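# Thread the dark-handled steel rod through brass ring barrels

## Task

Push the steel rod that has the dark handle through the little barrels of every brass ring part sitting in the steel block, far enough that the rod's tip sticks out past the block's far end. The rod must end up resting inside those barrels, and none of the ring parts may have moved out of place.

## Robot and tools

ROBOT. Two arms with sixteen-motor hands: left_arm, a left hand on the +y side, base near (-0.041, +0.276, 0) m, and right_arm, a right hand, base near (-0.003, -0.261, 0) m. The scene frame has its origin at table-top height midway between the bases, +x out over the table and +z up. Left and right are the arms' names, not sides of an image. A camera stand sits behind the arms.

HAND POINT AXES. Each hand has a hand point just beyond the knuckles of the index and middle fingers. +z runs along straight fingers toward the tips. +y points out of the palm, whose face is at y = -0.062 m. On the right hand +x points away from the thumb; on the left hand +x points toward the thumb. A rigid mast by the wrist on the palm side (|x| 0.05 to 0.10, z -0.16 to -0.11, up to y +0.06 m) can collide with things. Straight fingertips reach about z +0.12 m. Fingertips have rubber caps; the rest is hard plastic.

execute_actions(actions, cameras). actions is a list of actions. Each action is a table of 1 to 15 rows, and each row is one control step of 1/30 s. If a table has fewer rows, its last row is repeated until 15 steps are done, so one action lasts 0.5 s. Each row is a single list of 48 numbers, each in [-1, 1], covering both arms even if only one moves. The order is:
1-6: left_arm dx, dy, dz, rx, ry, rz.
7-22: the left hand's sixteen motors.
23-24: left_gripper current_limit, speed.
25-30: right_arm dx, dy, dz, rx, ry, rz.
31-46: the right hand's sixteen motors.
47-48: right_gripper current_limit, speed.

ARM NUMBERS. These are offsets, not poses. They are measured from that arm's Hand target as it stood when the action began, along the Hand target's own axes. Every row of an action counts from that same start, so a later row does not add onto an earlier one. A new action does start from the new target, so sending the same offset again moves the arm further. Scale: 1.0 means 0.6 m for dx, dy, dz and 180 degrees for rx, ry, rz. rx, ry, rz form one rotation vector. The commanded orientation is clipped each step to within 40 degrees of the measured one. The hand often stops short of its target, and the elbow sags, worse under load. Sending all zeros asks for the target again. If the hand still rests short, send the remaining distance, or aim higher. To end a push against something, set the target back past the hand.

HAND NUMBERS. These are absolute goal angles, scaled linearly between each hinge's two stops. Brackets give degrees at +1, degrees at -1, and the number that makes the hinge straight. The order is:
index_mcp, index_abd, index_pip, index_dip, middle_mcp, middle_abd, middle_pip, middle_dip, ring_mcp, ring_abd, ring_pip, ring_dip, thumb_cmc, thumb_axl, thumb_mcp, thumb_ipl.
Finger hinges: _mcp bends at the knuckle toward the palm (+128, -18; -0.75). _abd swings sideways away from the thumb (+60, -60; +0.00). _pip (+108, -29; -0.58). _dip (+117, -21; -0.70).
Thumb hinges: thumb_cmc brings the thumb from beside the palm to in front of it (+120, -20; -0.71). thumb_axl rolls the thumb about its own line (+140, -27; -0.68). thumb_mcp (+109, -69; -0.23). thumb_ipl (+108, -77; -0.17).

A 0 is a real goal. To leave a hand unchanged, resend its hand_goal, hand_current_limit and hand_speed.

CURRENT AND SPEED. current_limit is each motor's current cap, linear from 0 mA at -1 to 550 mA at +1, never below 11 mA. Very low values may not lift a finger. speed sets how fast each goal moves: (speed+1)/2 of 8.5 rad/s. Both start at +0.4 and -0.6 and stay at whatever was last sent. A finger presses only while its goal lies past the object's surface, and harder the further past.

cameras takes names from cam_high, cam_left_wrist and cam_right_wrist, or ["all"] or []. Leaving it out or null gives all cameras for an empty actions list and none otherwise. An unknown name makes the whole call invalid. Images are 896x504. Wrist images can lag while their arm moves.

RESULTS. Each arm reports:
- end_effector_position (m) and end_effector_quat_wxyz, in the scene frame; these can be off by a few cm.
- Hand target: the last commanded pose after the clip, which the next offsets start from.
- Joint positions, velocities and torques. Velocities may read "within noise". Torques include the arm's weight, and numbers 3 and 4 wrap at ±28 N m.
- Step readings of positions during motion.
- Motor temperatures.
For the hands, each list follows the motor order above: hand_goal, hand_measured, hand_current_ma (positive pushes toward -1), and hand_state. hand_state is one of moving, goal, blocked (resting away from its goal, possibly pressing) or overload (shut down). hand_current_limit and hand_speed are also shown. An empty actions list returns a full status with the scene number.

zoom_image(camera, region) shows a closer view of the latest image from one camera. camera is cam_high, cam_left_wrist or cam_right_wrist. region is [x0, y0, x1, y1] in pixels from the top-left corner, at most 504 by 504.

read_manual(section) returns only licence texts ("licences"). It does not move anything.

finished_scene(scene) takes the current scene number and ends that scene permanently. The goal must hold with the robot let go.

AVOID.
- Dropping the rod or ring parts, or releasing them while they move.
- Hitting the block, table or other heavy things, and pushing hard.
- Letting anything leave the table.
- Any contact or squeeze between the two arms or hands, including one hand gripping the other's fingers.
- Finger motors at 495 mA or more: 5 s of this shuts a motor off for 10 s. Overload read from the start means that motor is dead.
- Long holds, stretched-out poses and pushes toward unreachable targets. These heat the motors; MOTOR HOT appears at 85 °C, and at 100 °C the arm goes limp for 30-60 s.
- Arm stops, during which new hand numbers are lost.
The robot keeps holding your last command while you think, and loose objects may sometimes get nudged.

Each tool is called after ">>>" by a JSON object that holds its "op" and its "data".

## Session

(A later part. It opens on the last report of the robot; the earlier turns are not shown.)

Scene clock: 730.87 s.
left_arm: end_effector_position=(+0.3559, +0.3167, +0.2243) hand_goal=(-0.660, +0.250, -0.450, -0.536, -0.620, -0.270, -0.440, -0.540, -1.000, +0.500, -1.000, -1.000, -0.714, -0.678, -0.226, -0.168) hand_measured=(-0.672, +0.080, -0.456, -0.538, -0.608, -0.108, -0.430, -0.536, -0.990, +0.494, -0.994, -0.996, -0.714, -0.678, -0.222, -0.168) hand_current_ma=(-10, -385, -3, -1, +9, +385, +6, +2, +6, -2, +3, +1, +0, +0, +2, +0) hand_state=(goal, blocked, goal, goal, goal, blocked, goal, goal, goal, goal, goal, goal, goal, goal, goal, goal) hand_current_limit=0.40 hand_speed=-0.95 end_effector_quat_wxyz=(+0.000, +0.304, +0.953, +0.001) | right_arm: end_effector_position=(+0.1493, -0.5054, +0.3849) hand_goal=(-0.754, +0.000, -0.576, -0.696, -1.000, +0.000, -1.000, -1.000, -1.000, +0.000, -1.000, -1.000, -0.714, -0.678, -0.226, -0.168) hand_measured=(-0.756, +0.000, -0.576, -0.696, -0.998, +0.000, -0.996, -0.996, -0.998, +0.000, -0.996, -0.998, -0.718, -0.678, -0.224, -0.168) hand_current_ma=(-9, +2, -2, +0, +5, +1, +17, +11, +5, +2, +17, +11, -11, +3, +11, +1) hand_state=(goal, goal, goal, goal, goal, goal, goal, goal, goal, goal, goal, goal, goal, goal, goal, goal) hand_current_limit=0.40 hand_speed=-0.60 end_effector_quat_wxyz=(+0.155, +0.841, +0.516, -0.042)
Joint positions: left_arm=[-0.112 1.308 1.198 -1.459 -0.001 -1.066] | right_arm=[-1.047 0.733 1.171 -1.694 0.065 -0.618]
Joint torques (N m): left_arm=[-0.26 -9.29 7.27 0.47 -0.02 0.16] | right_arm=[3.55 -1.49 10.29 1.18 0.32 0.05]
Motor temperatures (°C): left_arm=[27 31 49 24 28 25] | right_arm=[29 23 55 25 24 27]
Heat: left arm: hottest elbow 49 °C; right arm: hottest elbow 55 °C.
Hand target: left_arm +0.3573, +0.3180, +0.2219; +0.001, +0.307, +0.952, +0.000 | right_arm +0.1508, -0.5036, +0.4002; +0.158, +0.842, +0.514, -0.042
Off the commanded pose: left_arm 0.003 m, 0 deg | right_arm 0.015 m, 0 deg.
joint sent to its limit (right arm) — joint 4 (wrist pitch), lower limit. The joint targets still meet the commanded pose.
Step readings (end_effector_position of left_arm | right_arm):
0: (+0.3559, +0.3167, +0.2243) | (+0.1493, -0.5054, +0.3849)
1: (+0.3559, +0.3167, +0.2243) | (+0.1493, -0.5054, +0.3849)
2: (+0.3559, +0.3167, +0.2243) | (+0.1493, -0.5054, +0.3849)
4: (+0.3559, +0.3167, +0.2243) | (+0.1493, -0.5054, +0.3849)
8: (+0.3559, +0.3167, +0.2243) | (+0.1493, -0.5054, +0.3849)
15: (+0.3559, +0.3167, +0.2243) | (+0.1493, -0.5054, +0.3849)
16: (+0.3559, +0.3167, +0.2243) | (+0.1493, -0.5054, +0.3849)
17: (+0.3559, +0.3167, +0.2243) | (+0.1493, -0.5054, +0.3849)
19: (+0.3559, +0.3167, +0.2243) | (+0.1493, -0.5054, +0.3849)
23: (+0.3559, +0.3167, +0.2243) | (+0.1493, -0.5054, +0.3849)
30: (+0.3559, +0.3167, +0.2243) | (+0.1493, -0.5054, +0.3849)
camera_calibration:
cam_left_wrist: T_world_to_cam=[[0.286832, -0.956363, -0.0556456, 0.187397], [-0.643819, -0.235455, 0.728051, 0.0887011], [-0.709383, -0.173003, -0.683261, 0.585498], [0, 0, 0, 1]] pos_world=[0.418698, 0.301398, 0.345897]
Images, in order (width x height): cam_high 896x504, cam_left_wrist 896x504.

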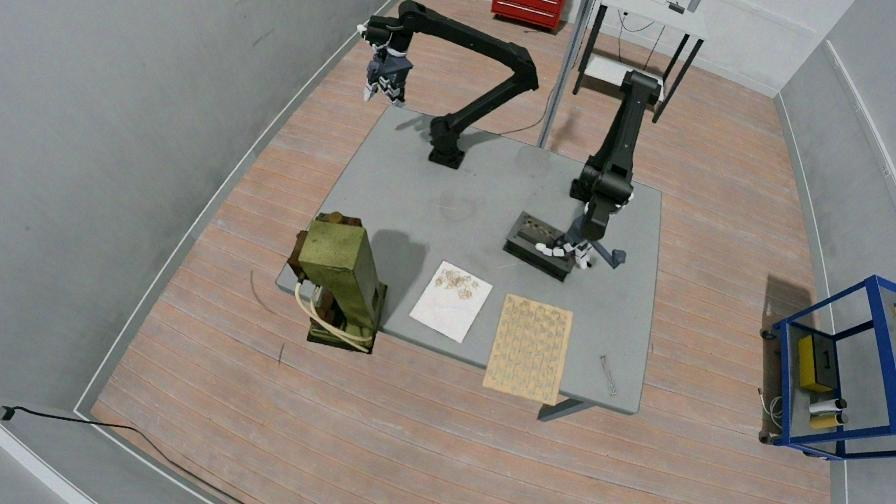

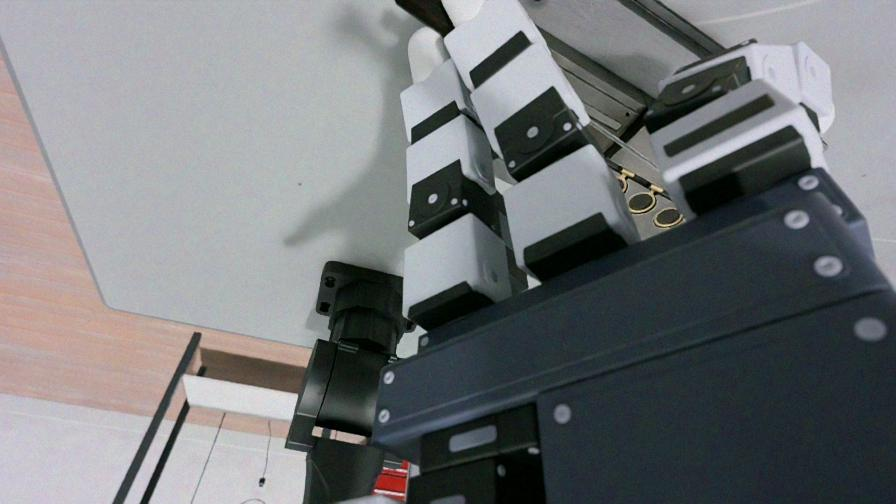

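>>> {"op": "execute_actions", "data": {"actions": []}}

>>> {"op": "zoom_image", "data": {"camera": "cam_left_wrist", "region": [500, 60, 740, 195]}}

>>> {"op": "zoom_image", "data": {"camera": "cam_high", "region": [495, 195, 615, 263]}}

Scene clock: 732.23 s.
left_arm: end_effector_position=(+0.3559, +0.3167, +0.2243) hand_goal=(-0.660, +0.250, -0.450, -0.536, -0.620, -0.270, -0.440, -0.540, -1.000, +0.500, -1.000, -1.000, -0.714, -0.678, -0.226, -0.168) hand_measured=(-0.672, +0.080, -0.456, -0.538, -0.608, -0.108, -0.430, -0.536, -0.990, +0.494, -0.994, -0.996, -0.714, -0.678, -0.222, -0.168) hand_current_ma=(-10, -385, -3, -1, +9, +385, +6, +2, +6, -2, +3, +1, +0, +0, +2, +0) hand_state=(goal, blocked, goal, goal, goal, blocked, goal, goal, goal, goal, goal, goal, goal, goal, goal, goal) hand_current_limit=0.40 hand_speed=-0.95 end_effector_quat_wxyz=(+0.000, +0.304, +0.953, +0.001) | right_arm: end_effector_position=(+0.1493, -0.5054, +0.3849) hand_goal=(-0.754, +0.000, -0.576, -0.696, -1.000, +0.000, -1.000, -1.000, -1.000, +0.000, -1.000, -1.000, -0.714, -0.678, -0.226, -0.168) hand_measured=(-0.756, +0.000, -0.576, -0.696, -0.998, +0.000, -0.996, -0.996, -0.998, +0.000, -0.996, -0.998, -0.718, -0.678, -0.224, -0.168) hand_current_ma=(-9, +2, -2, +0, +5, +1, +17, +11, +5, +2, +17, +11, -11, +3, +11, +1) hand_state=(goal, goal, goal, goal, goal, goal, goal, goal, goal, goal, goal, goal, goal, goal, goal, goal) hand_current_limit=0.40 hand_speed=-0.60 end_effector_quat_wxyz=(+0.155, +0.841, +0.516, -0.042)
Joint positions: left_arm=[-0.112 1.308 1.198 -1.459 -0.001 -1.066] | right_arm=[-1.047 0.733 1.171 -1.694 0.065 -0.618]
Joint velocities: within noise
Joint torques (N m): left_arm=[-0.56 -9.64 7.2 0.44 -0.05 0.18] | right_arm=[3.02 -0.97 10.14 1.31 0.28 0.06]
Motor temperatures (°C): left_arm=[27 31 49 24 28 25] | right_arm=[29 23 55 25 24 27]
Heat: left arm: hottest elbow 49 °C; right arm: hottest elbow 55 °C.
Hand target: left_arm +0.3573, +0.3180, +0.2219; +0.001, +0.307, +0.952, +0.000 | right_arm +0.1508, -0.5036, +0.4002; +0.158, +0.842, +0.514, -0.042
Off the commanded pose: left_arm 0.003 m, 0 deg | right_arm 0.015 m, 0 deg.
camera_calibration:
cam_left_wrist: T_world_to_cam=[[0.286832, -0.956363, -0.0556456, 0.187397], [-0.643819, -0.235455, 0.728051, 0.0887011], [-0.709383, -0.173003, -0.683261, 0.585498], [0, 0, 0, 1]] pos_world=[0.418698, 0.301398, 0.345897]
cam_right_wrist: T_world_to_cam=[[0.218357, -0.914306, 0.341123, -0.597337], [-0.730161, 0.0788444, 0.678711, -0.161158], [-0.647445, -0.397276, -0.650375, 0.273833], [0, 0, 0, 1]] pos_world=[0.190053, -0.424655, 0.491239]

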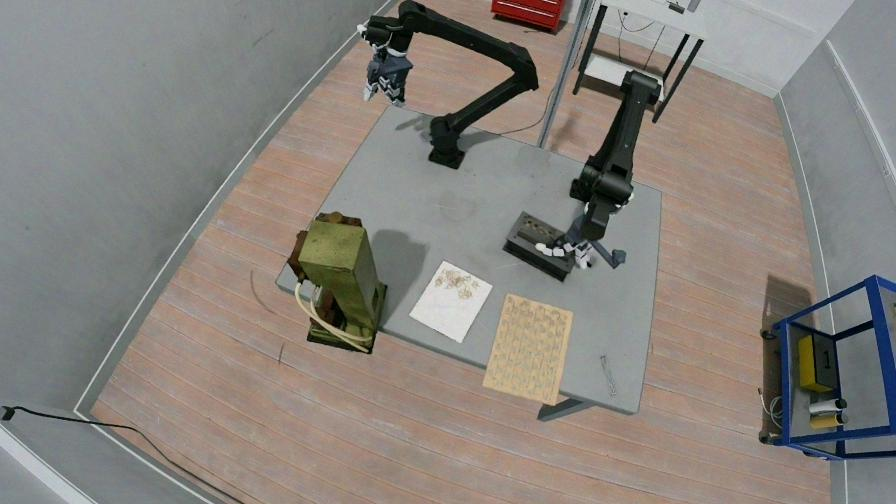

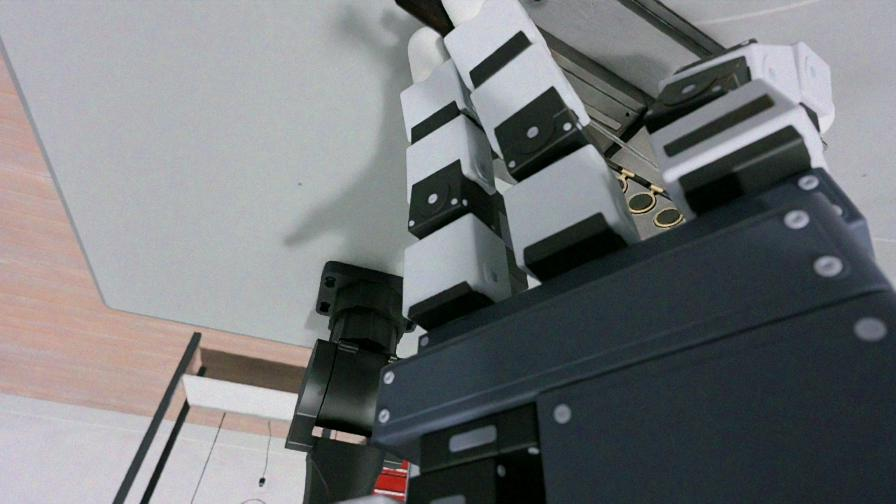

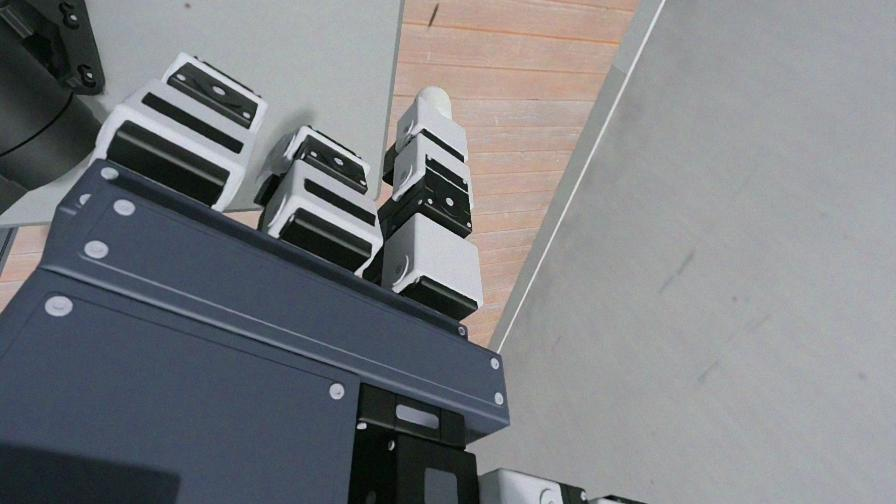

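Scaled by 2.100 from the camera's 896x504 image, which has a finer 1280x720 frame.

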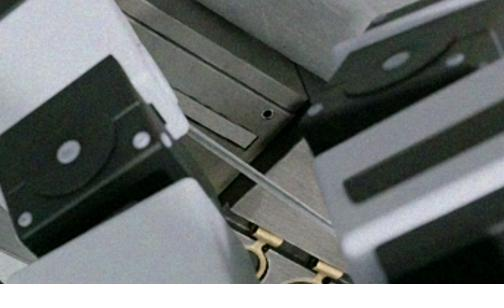

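Scaled by 4.200 from the camera's 896x504 image, which has a finer 1280x720 frame.

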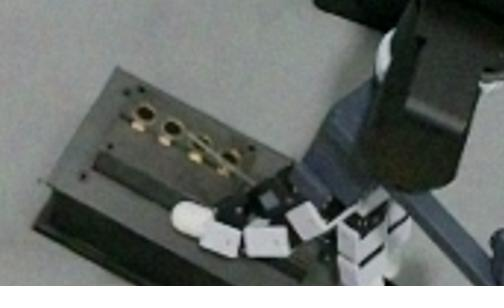

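>>> {"op": "zoom_image", "data": {"camera": "cam_high", "region": [520, 212, 570, 244]}}

>>> {"op": "zoom_image", "data": {"camera": "cam_left_wrist", "region": [570, 90, 700, 180]}}

Scaled by 10.080 from the camera's 896x504 image, which has a finer 1280x720 frame.

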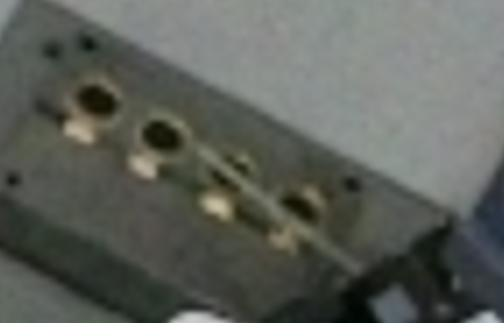

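Scaled by 3.877 from the camera's 896x504 image, which has a finer 1280x720 frame.

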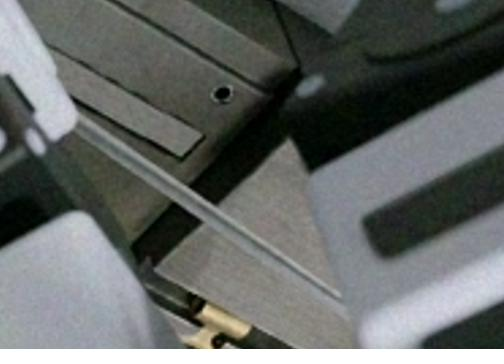

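>>> {"op": "execute_actions", "data": {"actions": [[[0,0,-0.01,0,0,0,-0.66,0.25,-0.45,-0.535,-0.62,-0.27,-0.44,-0.54,0.479,0.2,-0.58,-0.7,-0.714,-0.678,-0.226,-0.168,0.4,-0.82,0,0,0,0,0,0,-0.754,0,-0.576,-0.696,-1,0,-1,-1,-1,0,-1,-1,-0.714,-0.678,-0.226,-0.168,0.4,-0.6],[0,0,-0.033,0,0,0,-0.66,0.25,-0.45,-0.535,-0.62,-0.27,-0.44,-0.54,0.479,0.2,-0.58,-0.7,-0.714,-0.678,-0.226,-0.168,0.4,-0.82,0,0,0,0,0,0,-0.754,0,-0.576,-0.696,-1,0,-1,-1,-1,0,-1,-1,-0.714,-0.678,-0.226,-0.168,0.4,-0.6]],[[0,0,0,0,0,0,-0.66,0.25,-0.45,-0.535,-0.62,-0.27,-0.44,-0.54,0.479,0.2,-0.58,-0.7,-0.714,-0.678,-0.226,-0.168,0.4,-0.82,0,0,0,0,0,0,-0.754,0,-0.576,-0.696,-1,0,-1,-1,-1,0,-1,-1,-0.714,-0.678,-0.226,-0.168,0.4,-0.6]],[[0,0,0,0,0,0,-0.66,0.25,-0.45,-0.535,-0.62,-0.27,-0.44,-0.54,0.479,0.2,-0.58,-0.7,-0.714,-0.678,-0.226,-0.168,0.4,-0.82,0,0,0,0,0,0,-0.754,0,-0.576,-0.696,-1,0,-1,-1,-1,0,-1,-1,-0.714,-0.678,-0.226,-0.168,0.4,-0.6]],[[0,0,0,0,0,0,-0.66,0.25,-0.45,-0.535,-0.62,-0.27,-0.44,-0.54,0.479,0.2,-0.58,-0.7,-0.714,-0.678,-0.226,-0.168,0.4,-0.82,0,0,0,0,0,0,-0.754,0,-0.576,-0.696,-1,0,-1,-1,-1,0,-1,-1,-0.714,-0.678,-0.226,-0.168,0.4,-0.6]]], "cameras": ["cam_high", "cam_left_wrist"]}}

>>> {"op": "zoom_image", "data": {"camera": "cam_high", "region": [515, 200, 600, 255]}}

>>> {"op": "zoom_image", "data": {"camera": "cam_left_wrist", "region": [500, 30, 800, 230]}}

Scene clock: 746.13 s.
left_arm: end_effector_position=(+0.3467, +0.3178, +0.2237) hand_goal=(-0.660, +0.250, -0.450, -0.536, -0.620, -0.270, -0.440, -0.540, +0.478, +0.200, -0.580, -0.700, -0.714, -0.678, -0.226, -0.168) hand_measured=(-0.672, +0.080, -0.456, -0.538, -0.608, -0.108, -0.430, -0.536, +0.458, +0.202, -0.582, -0.702, -0.714, -0.678, -0.222, -0.168) hand_current_ma=(-10, -385, -3, -1, +9, +385, +6, +2, -21, +0, -1, -1, +0, +0, +2, +0) hand_state=(goal, blocked, goal, goal, goal, blocked, goal, goal, goal, goal, goal, goal, goal, goal, goal, goal) hand_current_limit=0.40 hand_speed=-0.82 end_effector_quat_wxyz=(-0.018, +0.304, +0.952, -0.003) | right_arm: end_effector_position=(+0.1493, -0.5054, +0.3849) hand_goal=(-0.754, +0.000, -0.576, -0.696, -1.000, +0.000, -1.000, -1.000, -1.000, +0.000, -1.000, -1.000, -0.714, -0.678, -0.226, -0.168) hand_measured=(-0.756, +0.000, -0.576, -0.696, -0.998, +0.000, -0.996, -0.996, -0.998, +0.000, -0.996, -0.998, -0.718, -0.678, -0.224, -0.168) hand_current_ma=(-9, +2, -2, +0, +5, +1, +17, +11, +5, +2, +17, +11, -11, +3, +11, +1) hand_state=(goal, goal, goal, goal, goal, goal, goal, goal, goal, goal, goal, goal, goal, goal, goal, goal) hand_current_limit=0.40 hand_speed=-0.60 end_effector_quat_wxyz=(+0.155, +0.841, +0.516, -0.042)
Joint positions: left_arm=[-0.112 1.308 1.198 -1.497 -0.001 -1.066] | right_arm=[-1.047 0.733 1.171 -1.694 0.065 -0.618]
Joint torques (N m): left_arm=[-0.91 -9.82 10.62 -0.09 -0.16 0.14] | right_arm=[2.9 -1.14 10.17 1.1 0.26 0.04]
Motor temperatures (°C): left_arm=[27 31 49 24 28 25] | right_arm=[29 23 55 25 24 27]
Heat: left arm: hottest elbow 49 °C; right arm: hottest elbow 55 °C.
Hand target: left_arm +0.3572, +0.3181, +0.2417; +0.001, +0.307, +0.952, +0.000 | right_arm +0.1508, -0.5036, +0.4002; +0.158, +0.842, +0.514, -0.042
Off the commanded pose: left_arm 0.021 m, 2 deg | right_arm 0.015 m, 0 deg.
joint sent to its limit (right arm) — joint 4 (wrist pitch), lower limit. The joint targets still meet the commanded pose.
Step readings (end_effector_position of left_arm | right_arm):
0: (+0.3559, +0.3167, +0.2243) | (+0.1493, -0.5054, +0.3849)
1: (+0.3559, +0.3167, +0.2243) | (+0.1493, -0.5054, +0.3849)
2: (+0.3559, +0.3167, +0.2243) | (+0.1493, -0.5054, +0.3849)
4: (+0.3545, +0.3169, +0.2242) | (+0.1493, -0.5054, +0.3849)
8: (+0.3493, +0.3175, +0.2238) | (+0.1493, -0.5054, +0.3849)
15: (+0.3470, +0.3177, +0.2237) | (+0.1493, -0.5054, +0.3849)
16: (+0.3469, +0.3177, +0.2237) | (+0.1493, -0.5054, +0.3849)
17: (+0.3469, +0.3177, +0.2237) | (+0.1493, -0.5054, +0.3849)
19: (+0.3468, +0.3178, +0.2237) | (+0.1493, -0.5054, +0.3849)
23: (+0.3468, +0.3178, +0.2237) | (+0.1493, -0.5054, +0.3849)
30: (+0.3467, +0.3178, +0.2237) | (+0.1493, -0.5054, +0.3849)
31: (+0.3467, +0.3178, +0.2237) | (+0.1493, -0.5054, +0.3849)
32: (+0.3467, +0.3178, +0.2237) | (+0.1493, -0.5054, +0.3849)
34: (+0.3467, +0.3178, +0.2237) | (+0.1493, -0.5054, +0.3849)
38: (+0.3467, +0.3178, +0.2237) | (+0.1493, -0.5054, +0.3849)
45: (+0.3467, +0.3178, +0.2237) | (+0.1493, -0.5054, +0.3849)
46: (+0.3467, +0.3178, +0.2237) | (+0.1493, -0.5054, +0.3849)
47: (+0.3467, +0.3178, +0.2237) | (+0.1493, -0.5054, +0.3849)
49: (+0.3467, +0.3178, +0.2237) | (+0.1493, -0.5054, +0.3849)
53: (+0.3467, +0.3178, +0.2237) | (+0.1493, -0.5054, +0.3849)
60: (+0.3467, +0.3178, +0.2237) | (+0.1493, -0.5054, +0.3849)
camera_calibration:
cam_left_wrist: T_world_to_cam=[[0.284459, -0.956101, -0.0703898, 0.195088], [-0.616342, -0.238624, 0.750454, 0.0699867], [-0.734307, -0.170089, -0.657163, 0.580641], [0, 0, 0, 1]] pos_world=[0.41401, 0.301985, 0.342786]
Images, in order (width x height): cam_high 896x504, cam_left_wrist 896x504.

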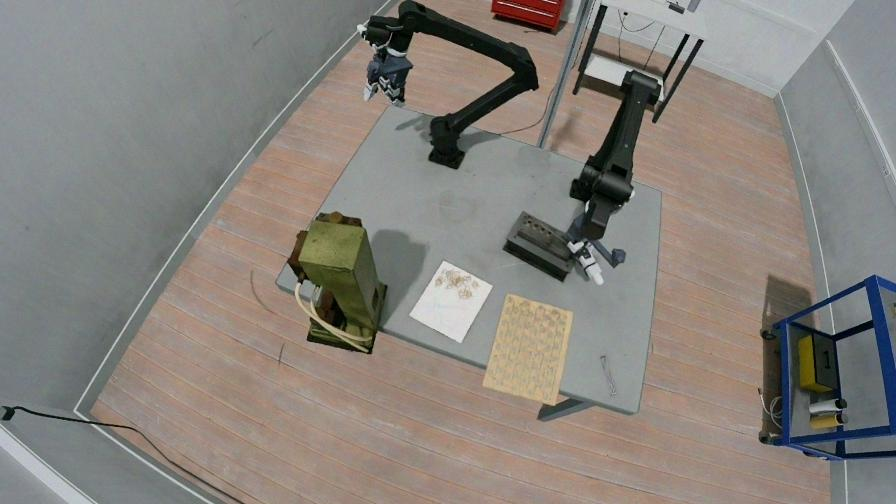

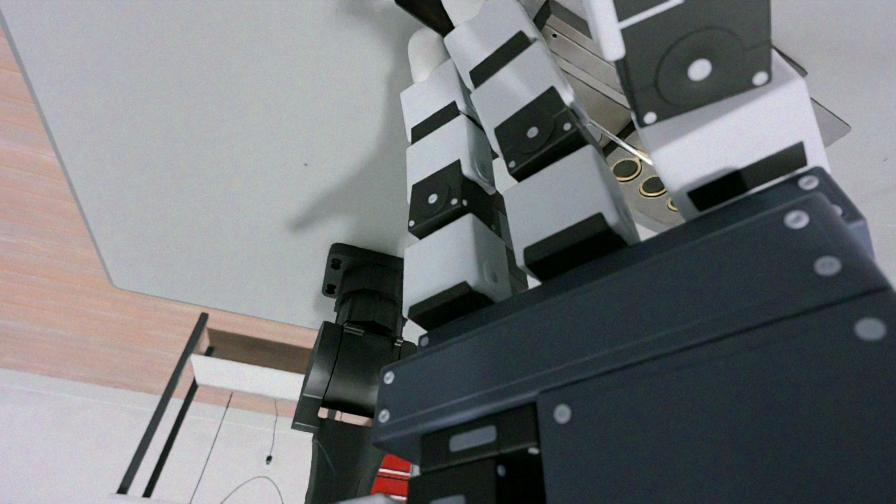

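Scaled by 5.929 from the camera's 896x504 image, which has a finer 1280x720 frame.

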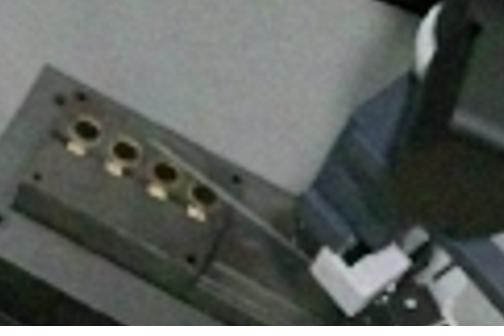

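Scaled by 1.680 from the camera's 896x504 image, which has a finer 1280x720 frame.

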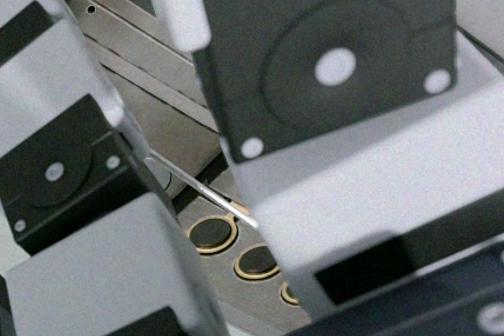

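>>> {"op": "execute_actions", "data": {"actions": [[[0,0,-0.01,-0.02,0.0085,0,-0.66,0.25,-0.45,-0.535,-0.62,-0.27,-0.44,-0.54,0.479,0.6,-0.58,-0.7,-0.714,-0.678,-0.226,-0.168,0.4,-0.85,0,0,0,0,0,0,-0.754,0,-0.576,-0.696,-1,0,-1,-1,-1,0,-1,-1,-0.714,-0.678,-0.226,-0.168,0.4,-0.6],[0,0,-0.015,-0.03,0.0127,0,-0.66,0.25,-0.45,-0.535,-0.62,-0.27,-0.44,-0.54,0.479,0.6,-0.58,-0.7,-0.714,-0.678,-0.226,-0.168,0.4,-0.85,0,0,0,0,0,0,-0.754,0,-0.576,-0.696,-1,0,-1,-1,-1,0,-1,-1,-0.714,-0.678,-0.226,-0.168,0.4,-0.6],[0,0,-0.02,-0.04,0.017,0,-0.66,0.25,-0.45,-0.535,-0.62,-0.27,-0.44,-0.54,0.479,0.6,-0.58,-0.7,-0.714,-0.678,-0.226,-0.168,0.4,-0.85,0,0,0,0,0,0,-0.754,0,-0.576,-0.696,-1,0,-1,-1,-1,0,-1,-1,-0.714,-0.678,-0.226,-0.168,0.4,-0.6]]]}}

>>> {"op": "execute_actions", "data": {"actions": [[[0,0,-0.005,-0.02,0.0085,0,-0.66,0.25,-0.45,-0.535,-0.62,-0.27,-0.44,-0.54,0.479,0.6,-0.58,-0.7,-0.714,-0.678,-0.226,-0.168,0.4,-0.85,0,0,0,0,0,0,-0.754,0,-0.576,-0.696,-1,0,-1,-1,-1,0,-1,-1,-0.714,-0.678,-0.226,-0.168,0.4,-0.6],[0,0,-0.005,-0.03,0.0127,0,-0.66,0.25,-0.45,-0.535,-0.62,-0.27,-0.44,-0.54,0.479,0.6,-0.58,-0.7,-0.714,-0.678,-0.226,-0.168,0.4,-0.85,0,0,0,0,0,0,-0.754,0,-0.576,-0.696,-1,0,-1,-1,-1,0,-1,-1,-0.714,-0.678,-0.226,-0.168,0.4,-0.6]],[[0,0,0,-0.03,0.0127,0,-0.66,0.25,-0.45,-0.535,-0.62,-0.27,-0.44,-0.54,0.479,0.6,-0.58,-0.7,-0.714,-0.678,-0.226,-0.168,0.4,-0.85,0,0,0,0,0,0,-0.754,0,-0.576,-0.696,-1,0,-1,-1,-1,0,-1,-1,-0.714,-0.678,-0.226,-0.168,0.4,-0.6]]], "cameras": ["cam_high", "cam_left_wrist"]}}

>>> {"op": "zoom_image", "data": {"camera": "cam_high", "region": [515, 200, 600, 255]}}

>>> {"op": "zoom_image", "data": {"camera": "cam_left_wrist", "region": [500, 30, 800, 230]}}

Scene clock: 749.80 s.
left_arm: end_effector_position=(+0.3489, +0.3209, +0.2378) hand_goal=(-0.660, +0.250, -0.450, -0.536, -0.620, -0.270, -0.440, -0.540, +0.478, +0.600, -0.580, -0.700, -0.714, -0.678, -0.226, -0.168) hand_measured=(-0.674, +0.080, -0.456, -0.538, -0.608, -0.108, -0.430, -0.536, +0.458, +0.598, -0.582, -0.702, -0.714, -0.678, -0.222, -0.168) hand_current_ma=(-11, -385, -3, -1, +9, +385, +6, +2, -20, +0, -1, -1, +0, +0, +2, +0) hand_state=(goal, blocked, goal, goal, goal, blocked, goal, goal, goal, goal, goal, goal, goal, goal, goal, goal) hand_current_limit=0.40 hand_speed=-0.85 end_effector_quat_wxyz=(-0.026, +0.310, +0.948, +0.063) | right_arm: end_effector_position=(+0.1493, -0.5054, +0.3849) hand_goal=(-0.754, +0.000, -0.576, -0.696, -1.000, +0.000, -1.000, -1.000, -1.000, +0.000, -1.000, -1.000, -0.714, -0.678, -0.226, -0.168) hand_measured=(-0.756, +0.000, -0.576, -0.696, -0.998, +0.000, -0.996, -0.996, -0.998, +0.000, -0.996, -0.998, -0.718, -0.678, -0.224, -0.168) hand_current_ma=(-9, +2, -2, +0, +5, +1, +17, +11, +5, +2, +17, +11, -11, +3, +11, +1) hand_state=(goal, goal, goal, goal, goal, goal, goal, goal, goal, goal, goal, goal, goal, goal, goal, goal) hand_current_limit=0.40 hand_speed=-0.60 end_effector_quat_wxyz=(+0.155, +0.841, +0.516, -0.042)
Joint positions: left_arm=[-0.163 1.305 1.198 -1.497 -0.133 -1.106] | right_arm=[-1.047 0.733 1.171 -1.694 0.065 -0.618]
Joint torques (N m): left_arm=[-1.49 -9.99 9.84 0.4 -0.44 0] | right_arm=[3.08 -0.73 10.28 1.29 0.26 0.08]
Motor temperatures (°C): left_arm=[27 31 50 24 28 25] | right_arm=[29 23 55 25 24 27]
Heat: left arm: hottest elbow 50 °C; right arm: hottest elbow 55 °C.
Hand target: left_arm +0.3572, +0.3181, +0.2536; -0.005, +0.306, +0.950, +0.068 | right_arm +0.1508, -0.5036, +0.4002; +0.158, +0.842, +0.514, -0.042
Off the commanded pose: left_arm 0.018 m, 3 deg | right_arm 0.015 m, 0 deg.
joint sent to its limit (right arm) — joint 4 (wrist pitch), lower limit. The joint targets still meet the commanded pose.
Step readings (end_effector_position of left_arm | right_arm):
0: (+0.3467, +0.3178, +0.2237) | (+0.1493, -0.5054, +0.3849)
1: (+0.3467, +0.3180, +0.2238) | (+0.1493, -0.5054, +0.3849)
2: (+0.3470, +0.3197, +0.2248) | (+0.1493, -0.5054, +0.3849)
4: (+0.3480, +0.3251, +0.2290) | (+0.1493, -0.5054, +0.3849)
8: (+0.3493, +0.3241, +0.2354) | (+0.1493, -0.5054, +0.3849)
15: (+0.3492, +0.3205, +0.2376) | (+0.1493, -0.5054, +0.3849)

Scene clock: 751.10 s.
left_arm: end_effector_position=(+0.3571, +0.3196, +0.2592) hand_goal=(-0.660, +0.250, -0.450, -0.536, -0.620, -0.270, -0.440, -0.540, +0.478, +0.600, -0.580, -0.700, -0.714, -0.678, -0.226, -0.168) hand_measured=(-0.674, +0.080, -0.456, -0.538, -0.608, -0.108, -0.430, -0.536, +0.460, +0.598, -0.582, -0.702, -0.714, -0.678, -0.222, -0.168) hand_current_ma=(-13, -385, -4, -1, +8, +385, +6, +2, -18, +0, -1, -1, +0, +0, +2, +0) hand_state=(goal, blocked, goal, goal, goal, blocked, goal, goal, goal, goal, goal, goal, goal, goal, goal, goal) hand_current_limit=0.40 hand_speed=-0.85 end_effector_quat_wxyz=(-0.015, +0.305, +0.937, +0.168) | right_arm: end_effector_position=(+0.1493, -0.5054, +0.3849) hand_goal=(-0.754, +0.000, -0.576, -0.696, -1.000, +0.000, -1.000, -1.000, -1.000, +0.000, -1.000, -1.000, -0.714, -0.678, -0.226, -0.168) hand_measured=(-0.756, +0.000, -0.576, -0.696, -0.998, +0.000, -0.996, -0.996, -0.998, +0.000, -0.996, -0.998, -0.718, -0.678, -0.224, -0.168) hand_current_ma=(-9, +2, -2, +0, +5, +1, +17, +11, +5, +2, +17, +11, -11, +3, +11, +1) hand_state=(goal, goal, goal, goal, goal, goal, goal, goal, goal, goal, goal, goal, goal, goal, goal, goal) hand_current_limit=0.40 hand_speed=-0.60 end_effector_quat_wxyz=(+0.155, +0.841, +0.516, -0.042)
Joint positions: left_arm=[-0.246 1.305 1.185 -1.459 -0.339 -1.192] | right_arm=[-1.047 0.733 1.171 -1.694 0.065 -0.618]
Joint torques (N m): left_arm=[-1.44 -8.76 7.23 0.32 -0.72 -0.1] | right_arm=[3.78 -0.62 10.13 1.31 0.25 0.05]
Motor temperatures (°C): left_arm=[27 31 50 24 28 25] | right_arm=[29 23 56 25 24 27]
Heat: left arm: hottest elbow 50 °C; right arm: hottest elbow 56 °C.
Hand target: left_arm +0.3572, +0.3177, +0.2566; -0.014, +0.302, +0.938, +0.169 | right_arm +0.1508, -0.5036, +0.4002; +0.158, +0.842, +0.514, -0.042
Off the commanded pose: left_arm 0.003 m, 0 deg | right_arm 0.015 m, 0 deg.
joint sent to its limit (right arm) — joint 4 (wrist pitch), lower limit. The joint targets still meet the commanded pose.
Step readings (end_effector_position of left_arm | right_arm):
0: (+0.3489, +0.3209, +0.2378) | (+0.1493, -0.5054, +0.3849)
1: (+0.3489, +0.3212, +0.2380) | (+0.1493, -0.5054, +0.3849)
2: (+0.3493, +0.3224, +0.2395) | (+0.1493, -0.5054, +0.3849)
4: (+0.3509, +0.3256, +0.2441) | (+0.1493, -0.5054, +0.3849)
8: (+0.3536, +0.3218, +0.2486) | (+0.1493, -0.5054, +0.3849)
15: (+0.3540, +0.3198, +0.2501) | (+0.1493, -0.5054, +0.3849)
16: (+0.3540, +0.3202, +0.2504) | (+0.1493, -0.5054, +0.3849)
17: (+0.3549, +0.3216, +0.2529) | (+0.1493, -0.5054, +0.3849)
19: (+0.3572, +0.3241, +0.2579) | (+0.1493, -0.5054, +0.3849)
23: (+0.3587, +0.3205, +0.2601) | (+0.1493, -0.5054, +0.3849)
30: (+0.3573, +0.3194, +0.2591) | (+0.1493, -0.5054, +0.3849)
camera_calibration:
cam_left_wrist: T_world_to_cam=[[0.292045, -0.892867, -0.34278, 0.244082], [-0.6946, -0.444384, 0.565733, 0.191718], [-0.65745, 0.0728753, -0.749965, 0.530833], [0, 0, 0, 1]] pos_world=[0.410881, 0.264445, 0.373311]
Images, in order (width x height): cam_high 896x504, cam_left_wrist 896x504.

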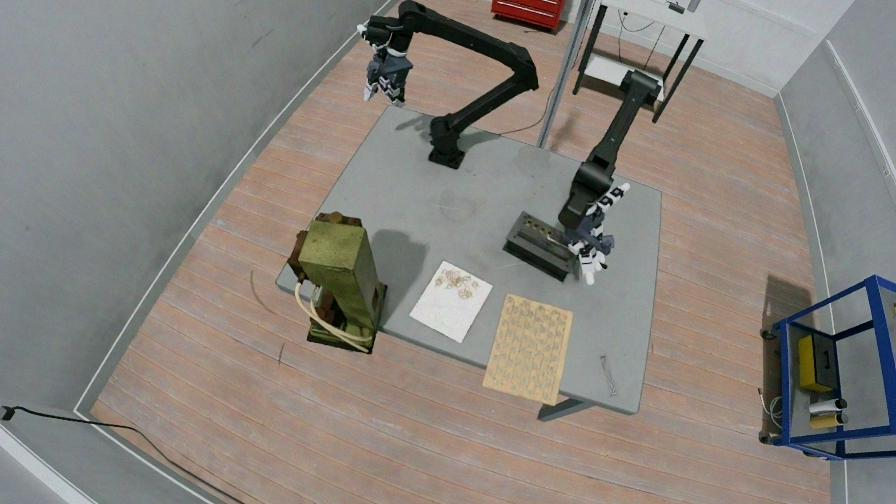

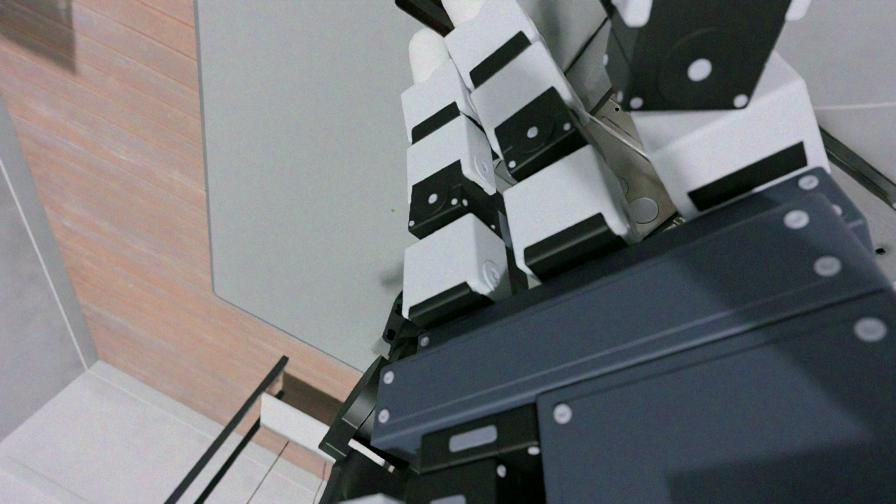

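Scaled by 5.929 from the camera's 896x504 image, which has a finer 1280x720 frame.

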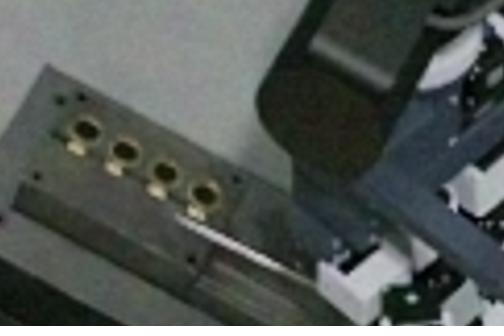

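Scaled by 1.680 from the camera's 896x504 image, which has a finer 1280x720 frame.

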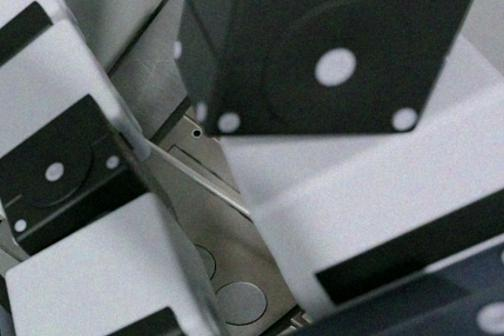

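>>> {"op": "execute_actions", "data": {"actions": [[[0.012,0.005,0.01,-0.0007,-0.0017,0.005,-0.66,0.25,-0.45,-0.535,-0.62,-0.27,-0.44,-0.54,0.479,0.9,-0.58,-0.7,-0.714,-0.678,-0.226,-0.168,0.4,-0.85,0,0,0,0,0,0,-0.754,0,-0.576,-0.696,-1,0,-1,-1,-1,0,-1,-1,-0.714,-0.678,-0.226,-0.168,0.4,-0.6],[0.0245,0.0107,0.02,-0.0015,-0.0034,0.0105,-0.66,0.25,-0.45,-0.535,-0.62,-0.27,-0.44,-0.54,0.479,0.9,-0.58,-0.7,-0.714,-0.678,-0.226,-0.168,0.4,-0.85,0,0,0,0,0,0,-0.754,0,-0.576,-0.696,-1,0,-1,-1,-1,0,-1,-1,-0.714,-0.678,-0.226,-0.168,0.4,-0.6]],[[0.012,0.005,0.01,-0.0007,-0.0017,0.005,-0.66,0.25,-0.45,-0.535,-0.62,-0.27,-0.44,-0.54,0.479,0.9,-0.58,-0.7,-0.714,-0.678,-0.226,-0.168,0.4,-0.85,0,0,0,0,0,0,-0.754,0,-0.576,-0.696,-1,0,-1,-1,-1,0,-1,-1,-0.714,-0.678,-0.226,-0.168,0.4,-0.6],[0.0245,0.0107,0.02,-0.0015,-0.0034,0.0105,-0.66,0.25,-0.45,-0.535,-0.62,-0.27,-0.44,-0.54,0.479,0.9,-0.58,-0.7,-0.714,-0.678,-0.226,-0.168,0.4,-0.85,0,0,0,0,0,0,-0.754,0,-0.576,-0.696,-1,0,-1,-1,-1,0,-1,-1,-0.714,-0.678,-0.226,-0.168,0.4,-0.6]],[[0,0,0,0,0,0,-0.66,0.25,-0.45,-0.535,-0.62,-0.27,-0.44,-0.54,0.479,0.9,-0.58,-0.7,-0.714,-0.678,-0.226,-0.168,0.4,-0.85,0,0,0,0,0,0,-0.754,0,-0.576,-0.696,-1,0,-1,-1,-1,0,-1,-1,-0.714,-0.678,-0.226,-0.168,0.4,-0.6]]], "cameras": ["cam_high", "cam_left_wrist"]}}

>>> {"op": "zoom_image", "data": {"camera": "cam_high", "region": [520, 205, 590, 255]}}

>>> {"op": "zoom_image", "data": {"camera": "cam_left_wrist", "region": [560, 80, 710, 230]}}

Scene clock: 755.70 s.
left_arm: end_effector_position=(+0.3434, +0.3503, +0.2415) hand_goal=(-0.660, +0.250, -0.450, -0.536, -0.620, -0.270, -0.440, -0.540, +0.478, +0.900, -0.580, -0.700, -0.714, -0.678, -0.226, -0.168) hand_measured=(-0.676, +0.080, -0.458, -0.538, -0.608, -0.110, -0.430, -0.536, +0.462, +0.898, -0.582, -0.702, -0.714, -0.678, -0.222, -0.168) hand_current_ma=(-13, -385, -4, -1, +8, +385, +6, +2, -15, +0, -1, -1, +0, +0, +2, +0) hand_state=(goal, blocked, goal, goal, goal, blocked, goal, goal, goal, goal, goal, goal, goal, goal, goal, goal) hand_current_limit=0.40 hand_speed=-0.85 end_effector_quat_wxyz=(-0.012, +0.333, +0.927, +0.170) | right_arm: end_effector_position=(+0.1493, -0.5054, +0.3849) hand_goal=(-0.754, +0.000, -0.576, -0.696, -1.000, +0.000, -1.000, -1.000, -1.000, +0.000, -1.000, -1.000, -0.714, -0.678, -0.226, -0.168) hand_measured=(-0.756, +0.000, -0.576, -0.696, -0.998, +0.000, -0.996, -0.996, -0.998, +0.000, -0.996, -0.998, -0.718, -0.678, -0.224, -0.168) hand_current_ma=(-9, +2, -2, +0, +5, +1, +17, +11, +5, +2, +17, +11, -11, +3, +11, +1) hand_state=(goal, goal, goal, goal, goal, goal, goal, goal, goal, goal, goal, goal, goal, goal, goal, goal) hand_current_limit=0.40 hand_speed=-0.60 end_effector_quat_wxyz=(+0.155, +0.841, +0.516, -0.042)
Joint positions: left_arm=[-0.167 1.229 1.07 -1.374 -0.34 -1.043] | right_arm=[-1.047 0.733 1.171 -1.694 0.065 -0.618]
Joint torques (N m): left_arm=[-0.62 -8.64 7.21 0.64 -0.54 0.18] | right_arm=[3.14 -1.2 10.28 1.43 0.29 0.02]
Motor temperatures (°C): left_arm=[27 31 50 24 28 25] | right_arm=[29 23 56 25 24 27]
Heat: left arm: hottest elbow 50 °C; right arm: hottest elbow 56 °C.
Hand target: left_arm +0.3429, +0.3521, +0.2418; -0.008, +0.335, +0.927, +0.170 | right_arm +0.1508, -0.5036, +0.4002; +0.158, +0.842, +0.514, -0.042
Off the commanded pose: left_arm 0.002 m, 0 deg | right_arm 0.015 m, 0 deg.
joint sent to its limit (right arm) — joint 4 (wrist pitch), lower limit. The joint targets still meet the commanded pose.
Step readings (end_effector_position of left_arm | right_arm):
0: (+0.3570, +0.3196, +0.2592) | (+0.1493, -0.5054, +0.3849)
1: (+0.3571, +0.3196, +0.2592) | (+0.1493, -0.5054, +0.3849)
2: (+0.3571, +0.3197, +0.2584) | (+0.1493, -0.5054, +0.3849)
4: (+0.3563, +0.3206, +0.2551) | (+0.1493, -0.5054, +0.3849)
8: (+0.3490, +0.3285, +0.2471) | (+0.1493, -0.5054, +0.3849)
15: (+0.3489, +0.3328, +0.2480) | (+0.1493, -0.5054, +0.3849)
16: (+0.3492, +0.3327, +0.2482) | (+0.1493, -0.5054, +0.3849)
17: (+0.3493, +0.3333, +0.2477) | (+0.1493, -0.5054, +0.3849)
19: (+0.3486, +0.3357, +0.2455) | (+0.1493, -0.5054, +0.3849)
23: (+0.3413, +0.3468, +0.2409) | (+0.1493, -0.5054, +0.3849)
30: (+0.3421, +0.3507, +0.2415) | (+0.1493, -0.5054, +0.3849)
31: (+0.3424, +0.3506, +0.2415) | (+0.1493, -0.5054, +0.3849)
32: (+0.3427, +0.3506, +0.2415) | (+0.1493, -0.5054, +0.3849)
34: (+0.3430, +0.3504, +0.2415) | (+0.1493, -0.5054, +0.3849)
38: (+0.3433, +0.3503, +0.2415) | (+0.1493, -0.5054, +0.3849)
45: (+0.3434, +0.3503, +0.2415) | (+0.1493, -0.5054, +0.3849)
camera_calibration:
cam_left_wrist: T_world_to_cam=[[0.236408, -0.90756, -0.347054, 0.294662], [-0.719167, -0.403617, 0.56559, 0.200027], [-0.653383, 0.11588, -0.748106, 0.48947], [0, 0, 0, 1]] pos_world=[0.394004, 0.291438, 0.355306]
Images, in order (width x height): cam_high 896x504, cam_left_wrist 896x504.

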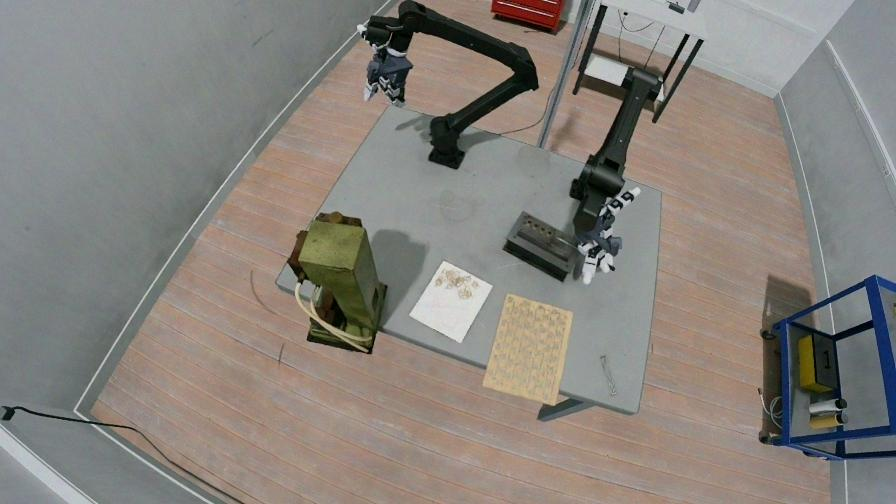

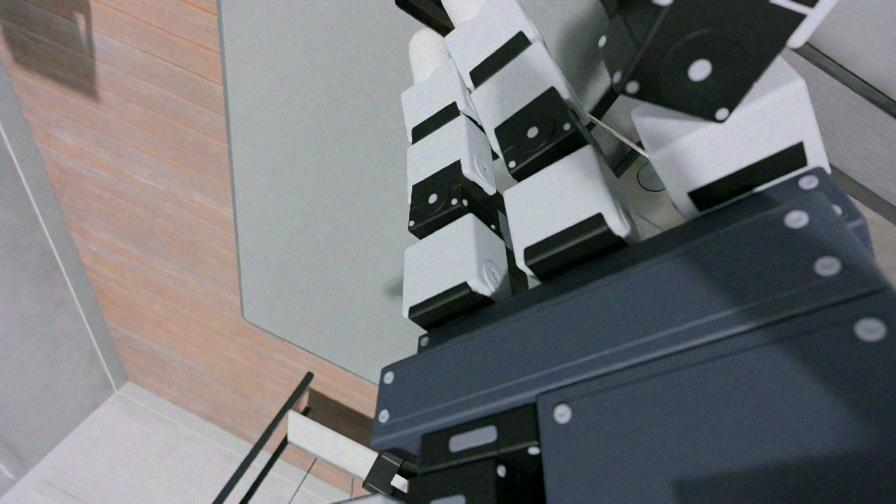

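Scaled by 7.200 from the camera's 896x504 image, which has a finer 1280x720 frame.

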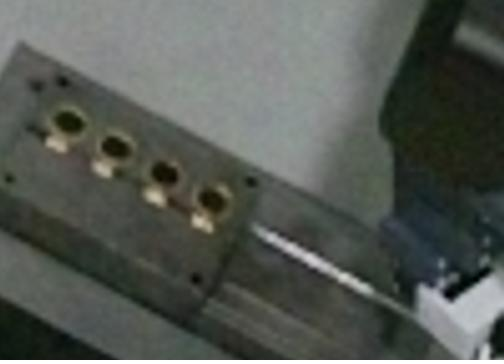

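Scaled by 3.360 from the camera's 896x504 image, which has a finer 1280x720 frame.

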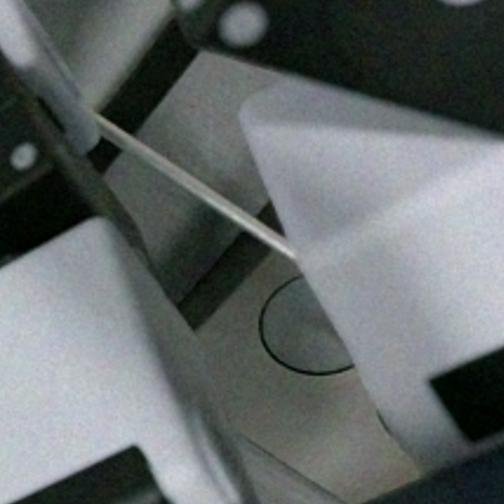

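>>> {"op": "execute_actions", "data": {"actions": [[[-0.0013,-0.0031,0.0095,0,0,0,-0.66,0.25,-0.45,-0.535,-0.62,-0.27,-0.44,-0.54,0.479,0.9,-0.58,-0.7,-0.714,-0.678,-0.226,-0.168,0.4,-0.85,0,0,0,0,0,0,-0.754,0,-0.576,-0.696,-1,0,-1,-1,-1,0,-1,-1,-0.714,-0.678,-0.226,-0.168,0.4,-0.6],[-0.0026,-0.0062,0.0189,0,0,0,-0.66,0.25,-0.45,-0.535,-0.62,-0.27,-0.44,-0.54,0.479,0.9,-0.58,-0.7,-0.714,-0.678,-0.226,-0.168,0.4,-0.85,0,0,0,0,0,0,-0.754,0,-0.576,-0.696,-1,0,-1,-1,-1,0,-1,-1,-0.714,-0.678,-0.226,-0.168,0.4,-0.6]],[[0,0,0,0,0,0,-0.66,0.25,-0.45,-0.535,-0.62,-0.27,-0.44,-0.54,0.479,0.9,-0.58,-0.7,-0.714,-0.678,-0.226,-0.168,0.4,-0.85,0,0,0,0,0,0,-0.754,0,-0.576,-0.696,-1,0,-1,-1,-1,0,-1,-1,-0.714,-0.678,-0.226,-0.168,0.4,-0.6]]], "cameras": ["cam_high", "cam_left_wrist"]}}

>>> {"op": "zoom_image", "data": {"camera": "cam_high", "region": [520, 205, 590, 255]}}

>>> {"op": "zoom_image", "data": {"camera": "cam_left_wrist", "region": [560, 80, 710, 230]}}

Scene clock: 759.30 s.
left_arm: end_effector_position=(+0.3423, +0.3504, +0.2308) hand_goal=(-0.660, +0.250, -0.450, -0.536, -0.620, -0.270, -0.440, -0.540, +0.478, +0.900, -0.580, -0.700, -0.714, -0.678, -0.226, -0.168) hand_measured=(-0.676, +0.080, -0.458, -0.538, -0.608, -0.110, -0.430, -0.536, +0.462, +0.898, -0.582, -0.702, -0.714, -0.678, -0.222, -0.168) hand_current_ma=(-13, -385, -4, -1, +8, +385, +6, +2, -15, +0, -1, -1, +0, +0, +2, +0) hand_state=(goal, blocked, goal, goal, goal, blocked, goal, goal, goal, goal, goal, goal, goal, goal, goal, goal) hand_current_limit=0.40 hand_speed=-0.85 end_effector_quat_wxyz=(-0.010, +0.333, +0.927, +0.170) | right_arm: end_effector_position=(+0.1493, -0.5054, +0.3849) hand_goal=(-0.754, +0.000, -0.576, -0.696, -1.000, +0.000, -1.000, -1.000, -1.000, +0.000, -1.000, -1.000, -0.714, -0.678, -0.226, -0.168) hand_measured=(-0.756, +0.000, -0.576, -0.696, -0.998, +0.000, -0.996, -0.996, -0.998, +0.000, -0.996, -0.998, -0.718, -0.678, -0.224, -0.168) hand_current_ma=(-9, +2, -2, +0, +5, +1, +17, +11, +5, +2, +17, +11, -11, +3, +11, +1) hand_state=(goal, goal, goal, goal, goal, goal, goal, goal, goal, goal, goal, goal, goal, goal, goal, goal) hand_current_limit=0.40 hand_speed=-0.60 end_effector_quat_wxyz=(+0.155, +0.841, +0.516, -0.042)
Joint positions: left_arm=[-0.167 1.228 1.041 -1.342 -0.34 -1.043] | right_arm=[-1.047 0.733 1.171 -1.694 0.065 -0.618]
Joint torques (N m): left_arm=[-0.79 -8.18 7.19 0.68 -0.55 0.19] | right_arm=[2.96 -1.14 10.3 1.37 0.27 0.09]
Motor temperatures (°C): left_arm=[27 31 49 24 28 25] | right_arm=[29 23 56 25 24 27]
Heat: left arm: hottest elbow 49 °C; right arm: hottest elbow 56 °C.
Hand target: left_arm +0.3429, +0.3520, +0.2298; -0.008, +0.335, +0.927, +0.170 | right_arm +0.1508, -0.5036, +0.4002; +0.158, +0.842, +0.514, -0.042
Off the commanded pose: left_arm 0.002 m, 0 deg | right_arm 0.015 m, 0 deg.
joint sent to its limit (right arm) — joint 4 (wrist pitch), lower limit. The joint targets still meet the commanded pose.
Step readings (end_effector_position of left_arm | right_arm):
0: (+0.3434, +0.3503, +0.2415) | (+0.1493, -0.5054, +0.3849)
1: (+0.3434, +0.3503, +0.2415) | (+0.1493, -0.5054, +0.3849)
2: (+0.3436, +0.3502, +0.2411) | (+0.1493, -0.5054, +0.3849)
4: (+0.3439, +0.3502, +0.2389) | (+0.1493, -0.5054, +0.3849)
8: (+0.3420, +0.3504, +0.2323) | (+0.1493, -0.5054, +0.3849)
15: (+0.3421, +0.3504, +0.2308) | (+0.1493, -0.5054, +0.3849)
16: (+0.3422, +0.3504, +0.2308) | (+0.1493, -0.5054, +0.3849)
17: (+0.3423, +0.3504, +0.2308) | (+0.1493, -0.5054, +0.3849)
19: (+0.3423, +0.3504, +0.2308) | (+0.1493, -0.5054, +0.3849)
23: (+0.3423, +0.3504, +0.2308) | (+0.1493, -0.5054, +0.3849)
30: (+0.3423, +0.3504, +0.2308) | (+0.1493, -0.5054, +0.3849)
camera_calibration:
cam_left_wrist: T_world_to_cam=[[0.237445, -0.908033, -0.345103, 0.290709], [-0.721543, -0.402725, 0.563194, 0.206499], [-0.650381, 0.115279, -0.75081, 0.480522], [0, 0, 0, 1]] pos_world=[0.392493, 0.291741, 0.344807]
Images, in order (width x height): cam_high 896x504, cam_left_wrist 896x504.

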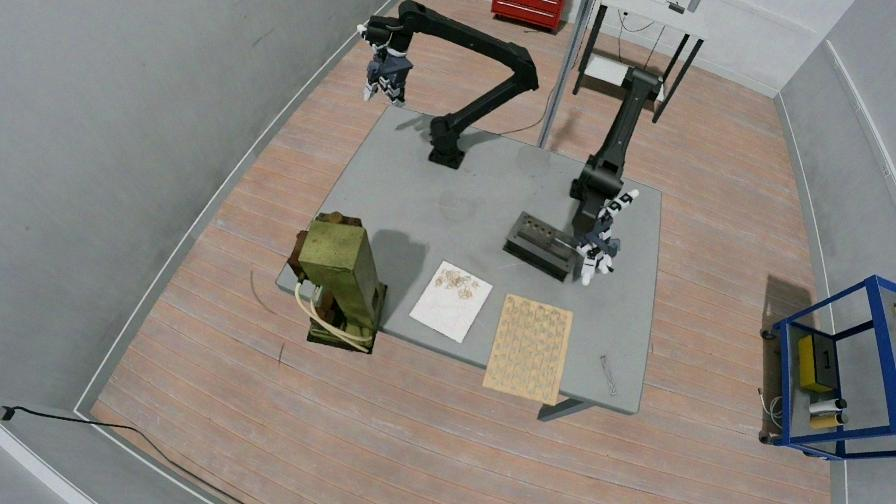

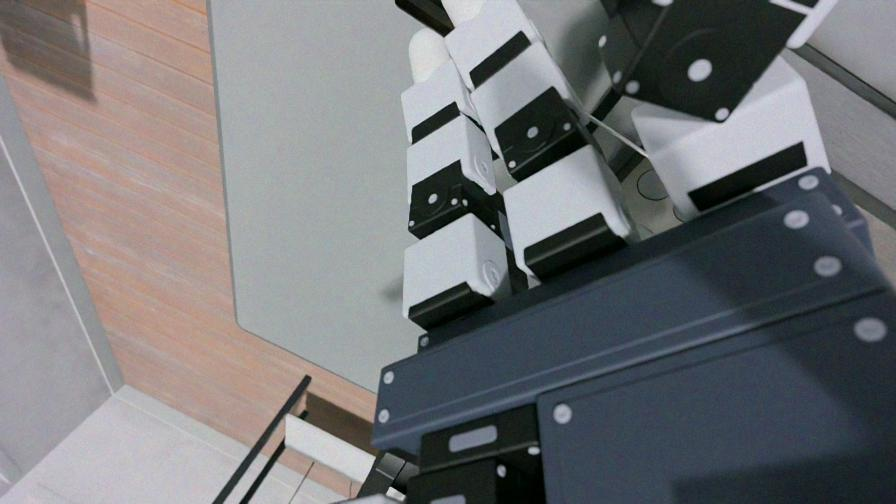

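Scaled by 7.200 from the camera's 896x504 image, which has a finer 1280x720 frame.

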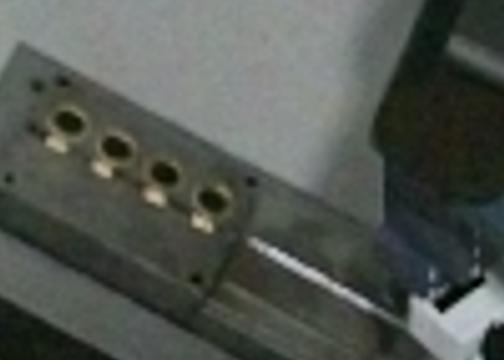

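Scaled by 3.360 from the camera's 896x504 image, which has a finer 1280x720 frame.

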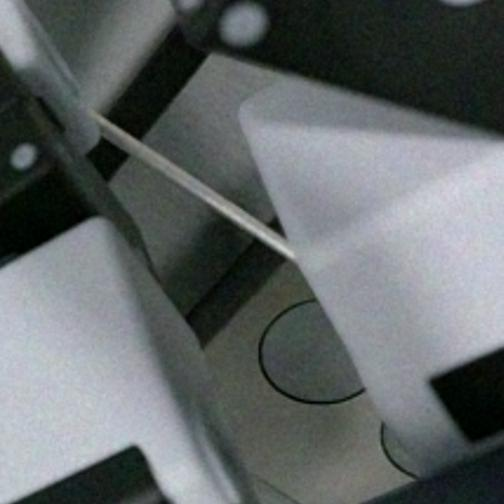

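>>> {"op": "zoom_image", "data": {"camera": "cam_high", "region": [536, 224, 571, 249]}}

Scaled by 14.400 from the camera's 896x504 image, which has a finer 1280x720 frame.

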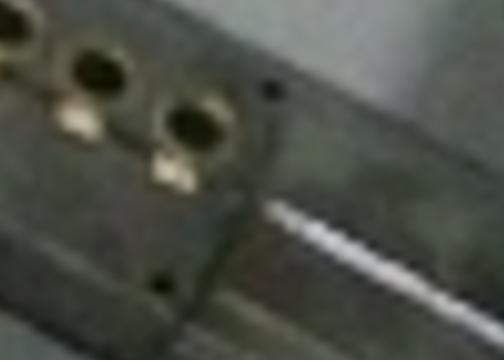

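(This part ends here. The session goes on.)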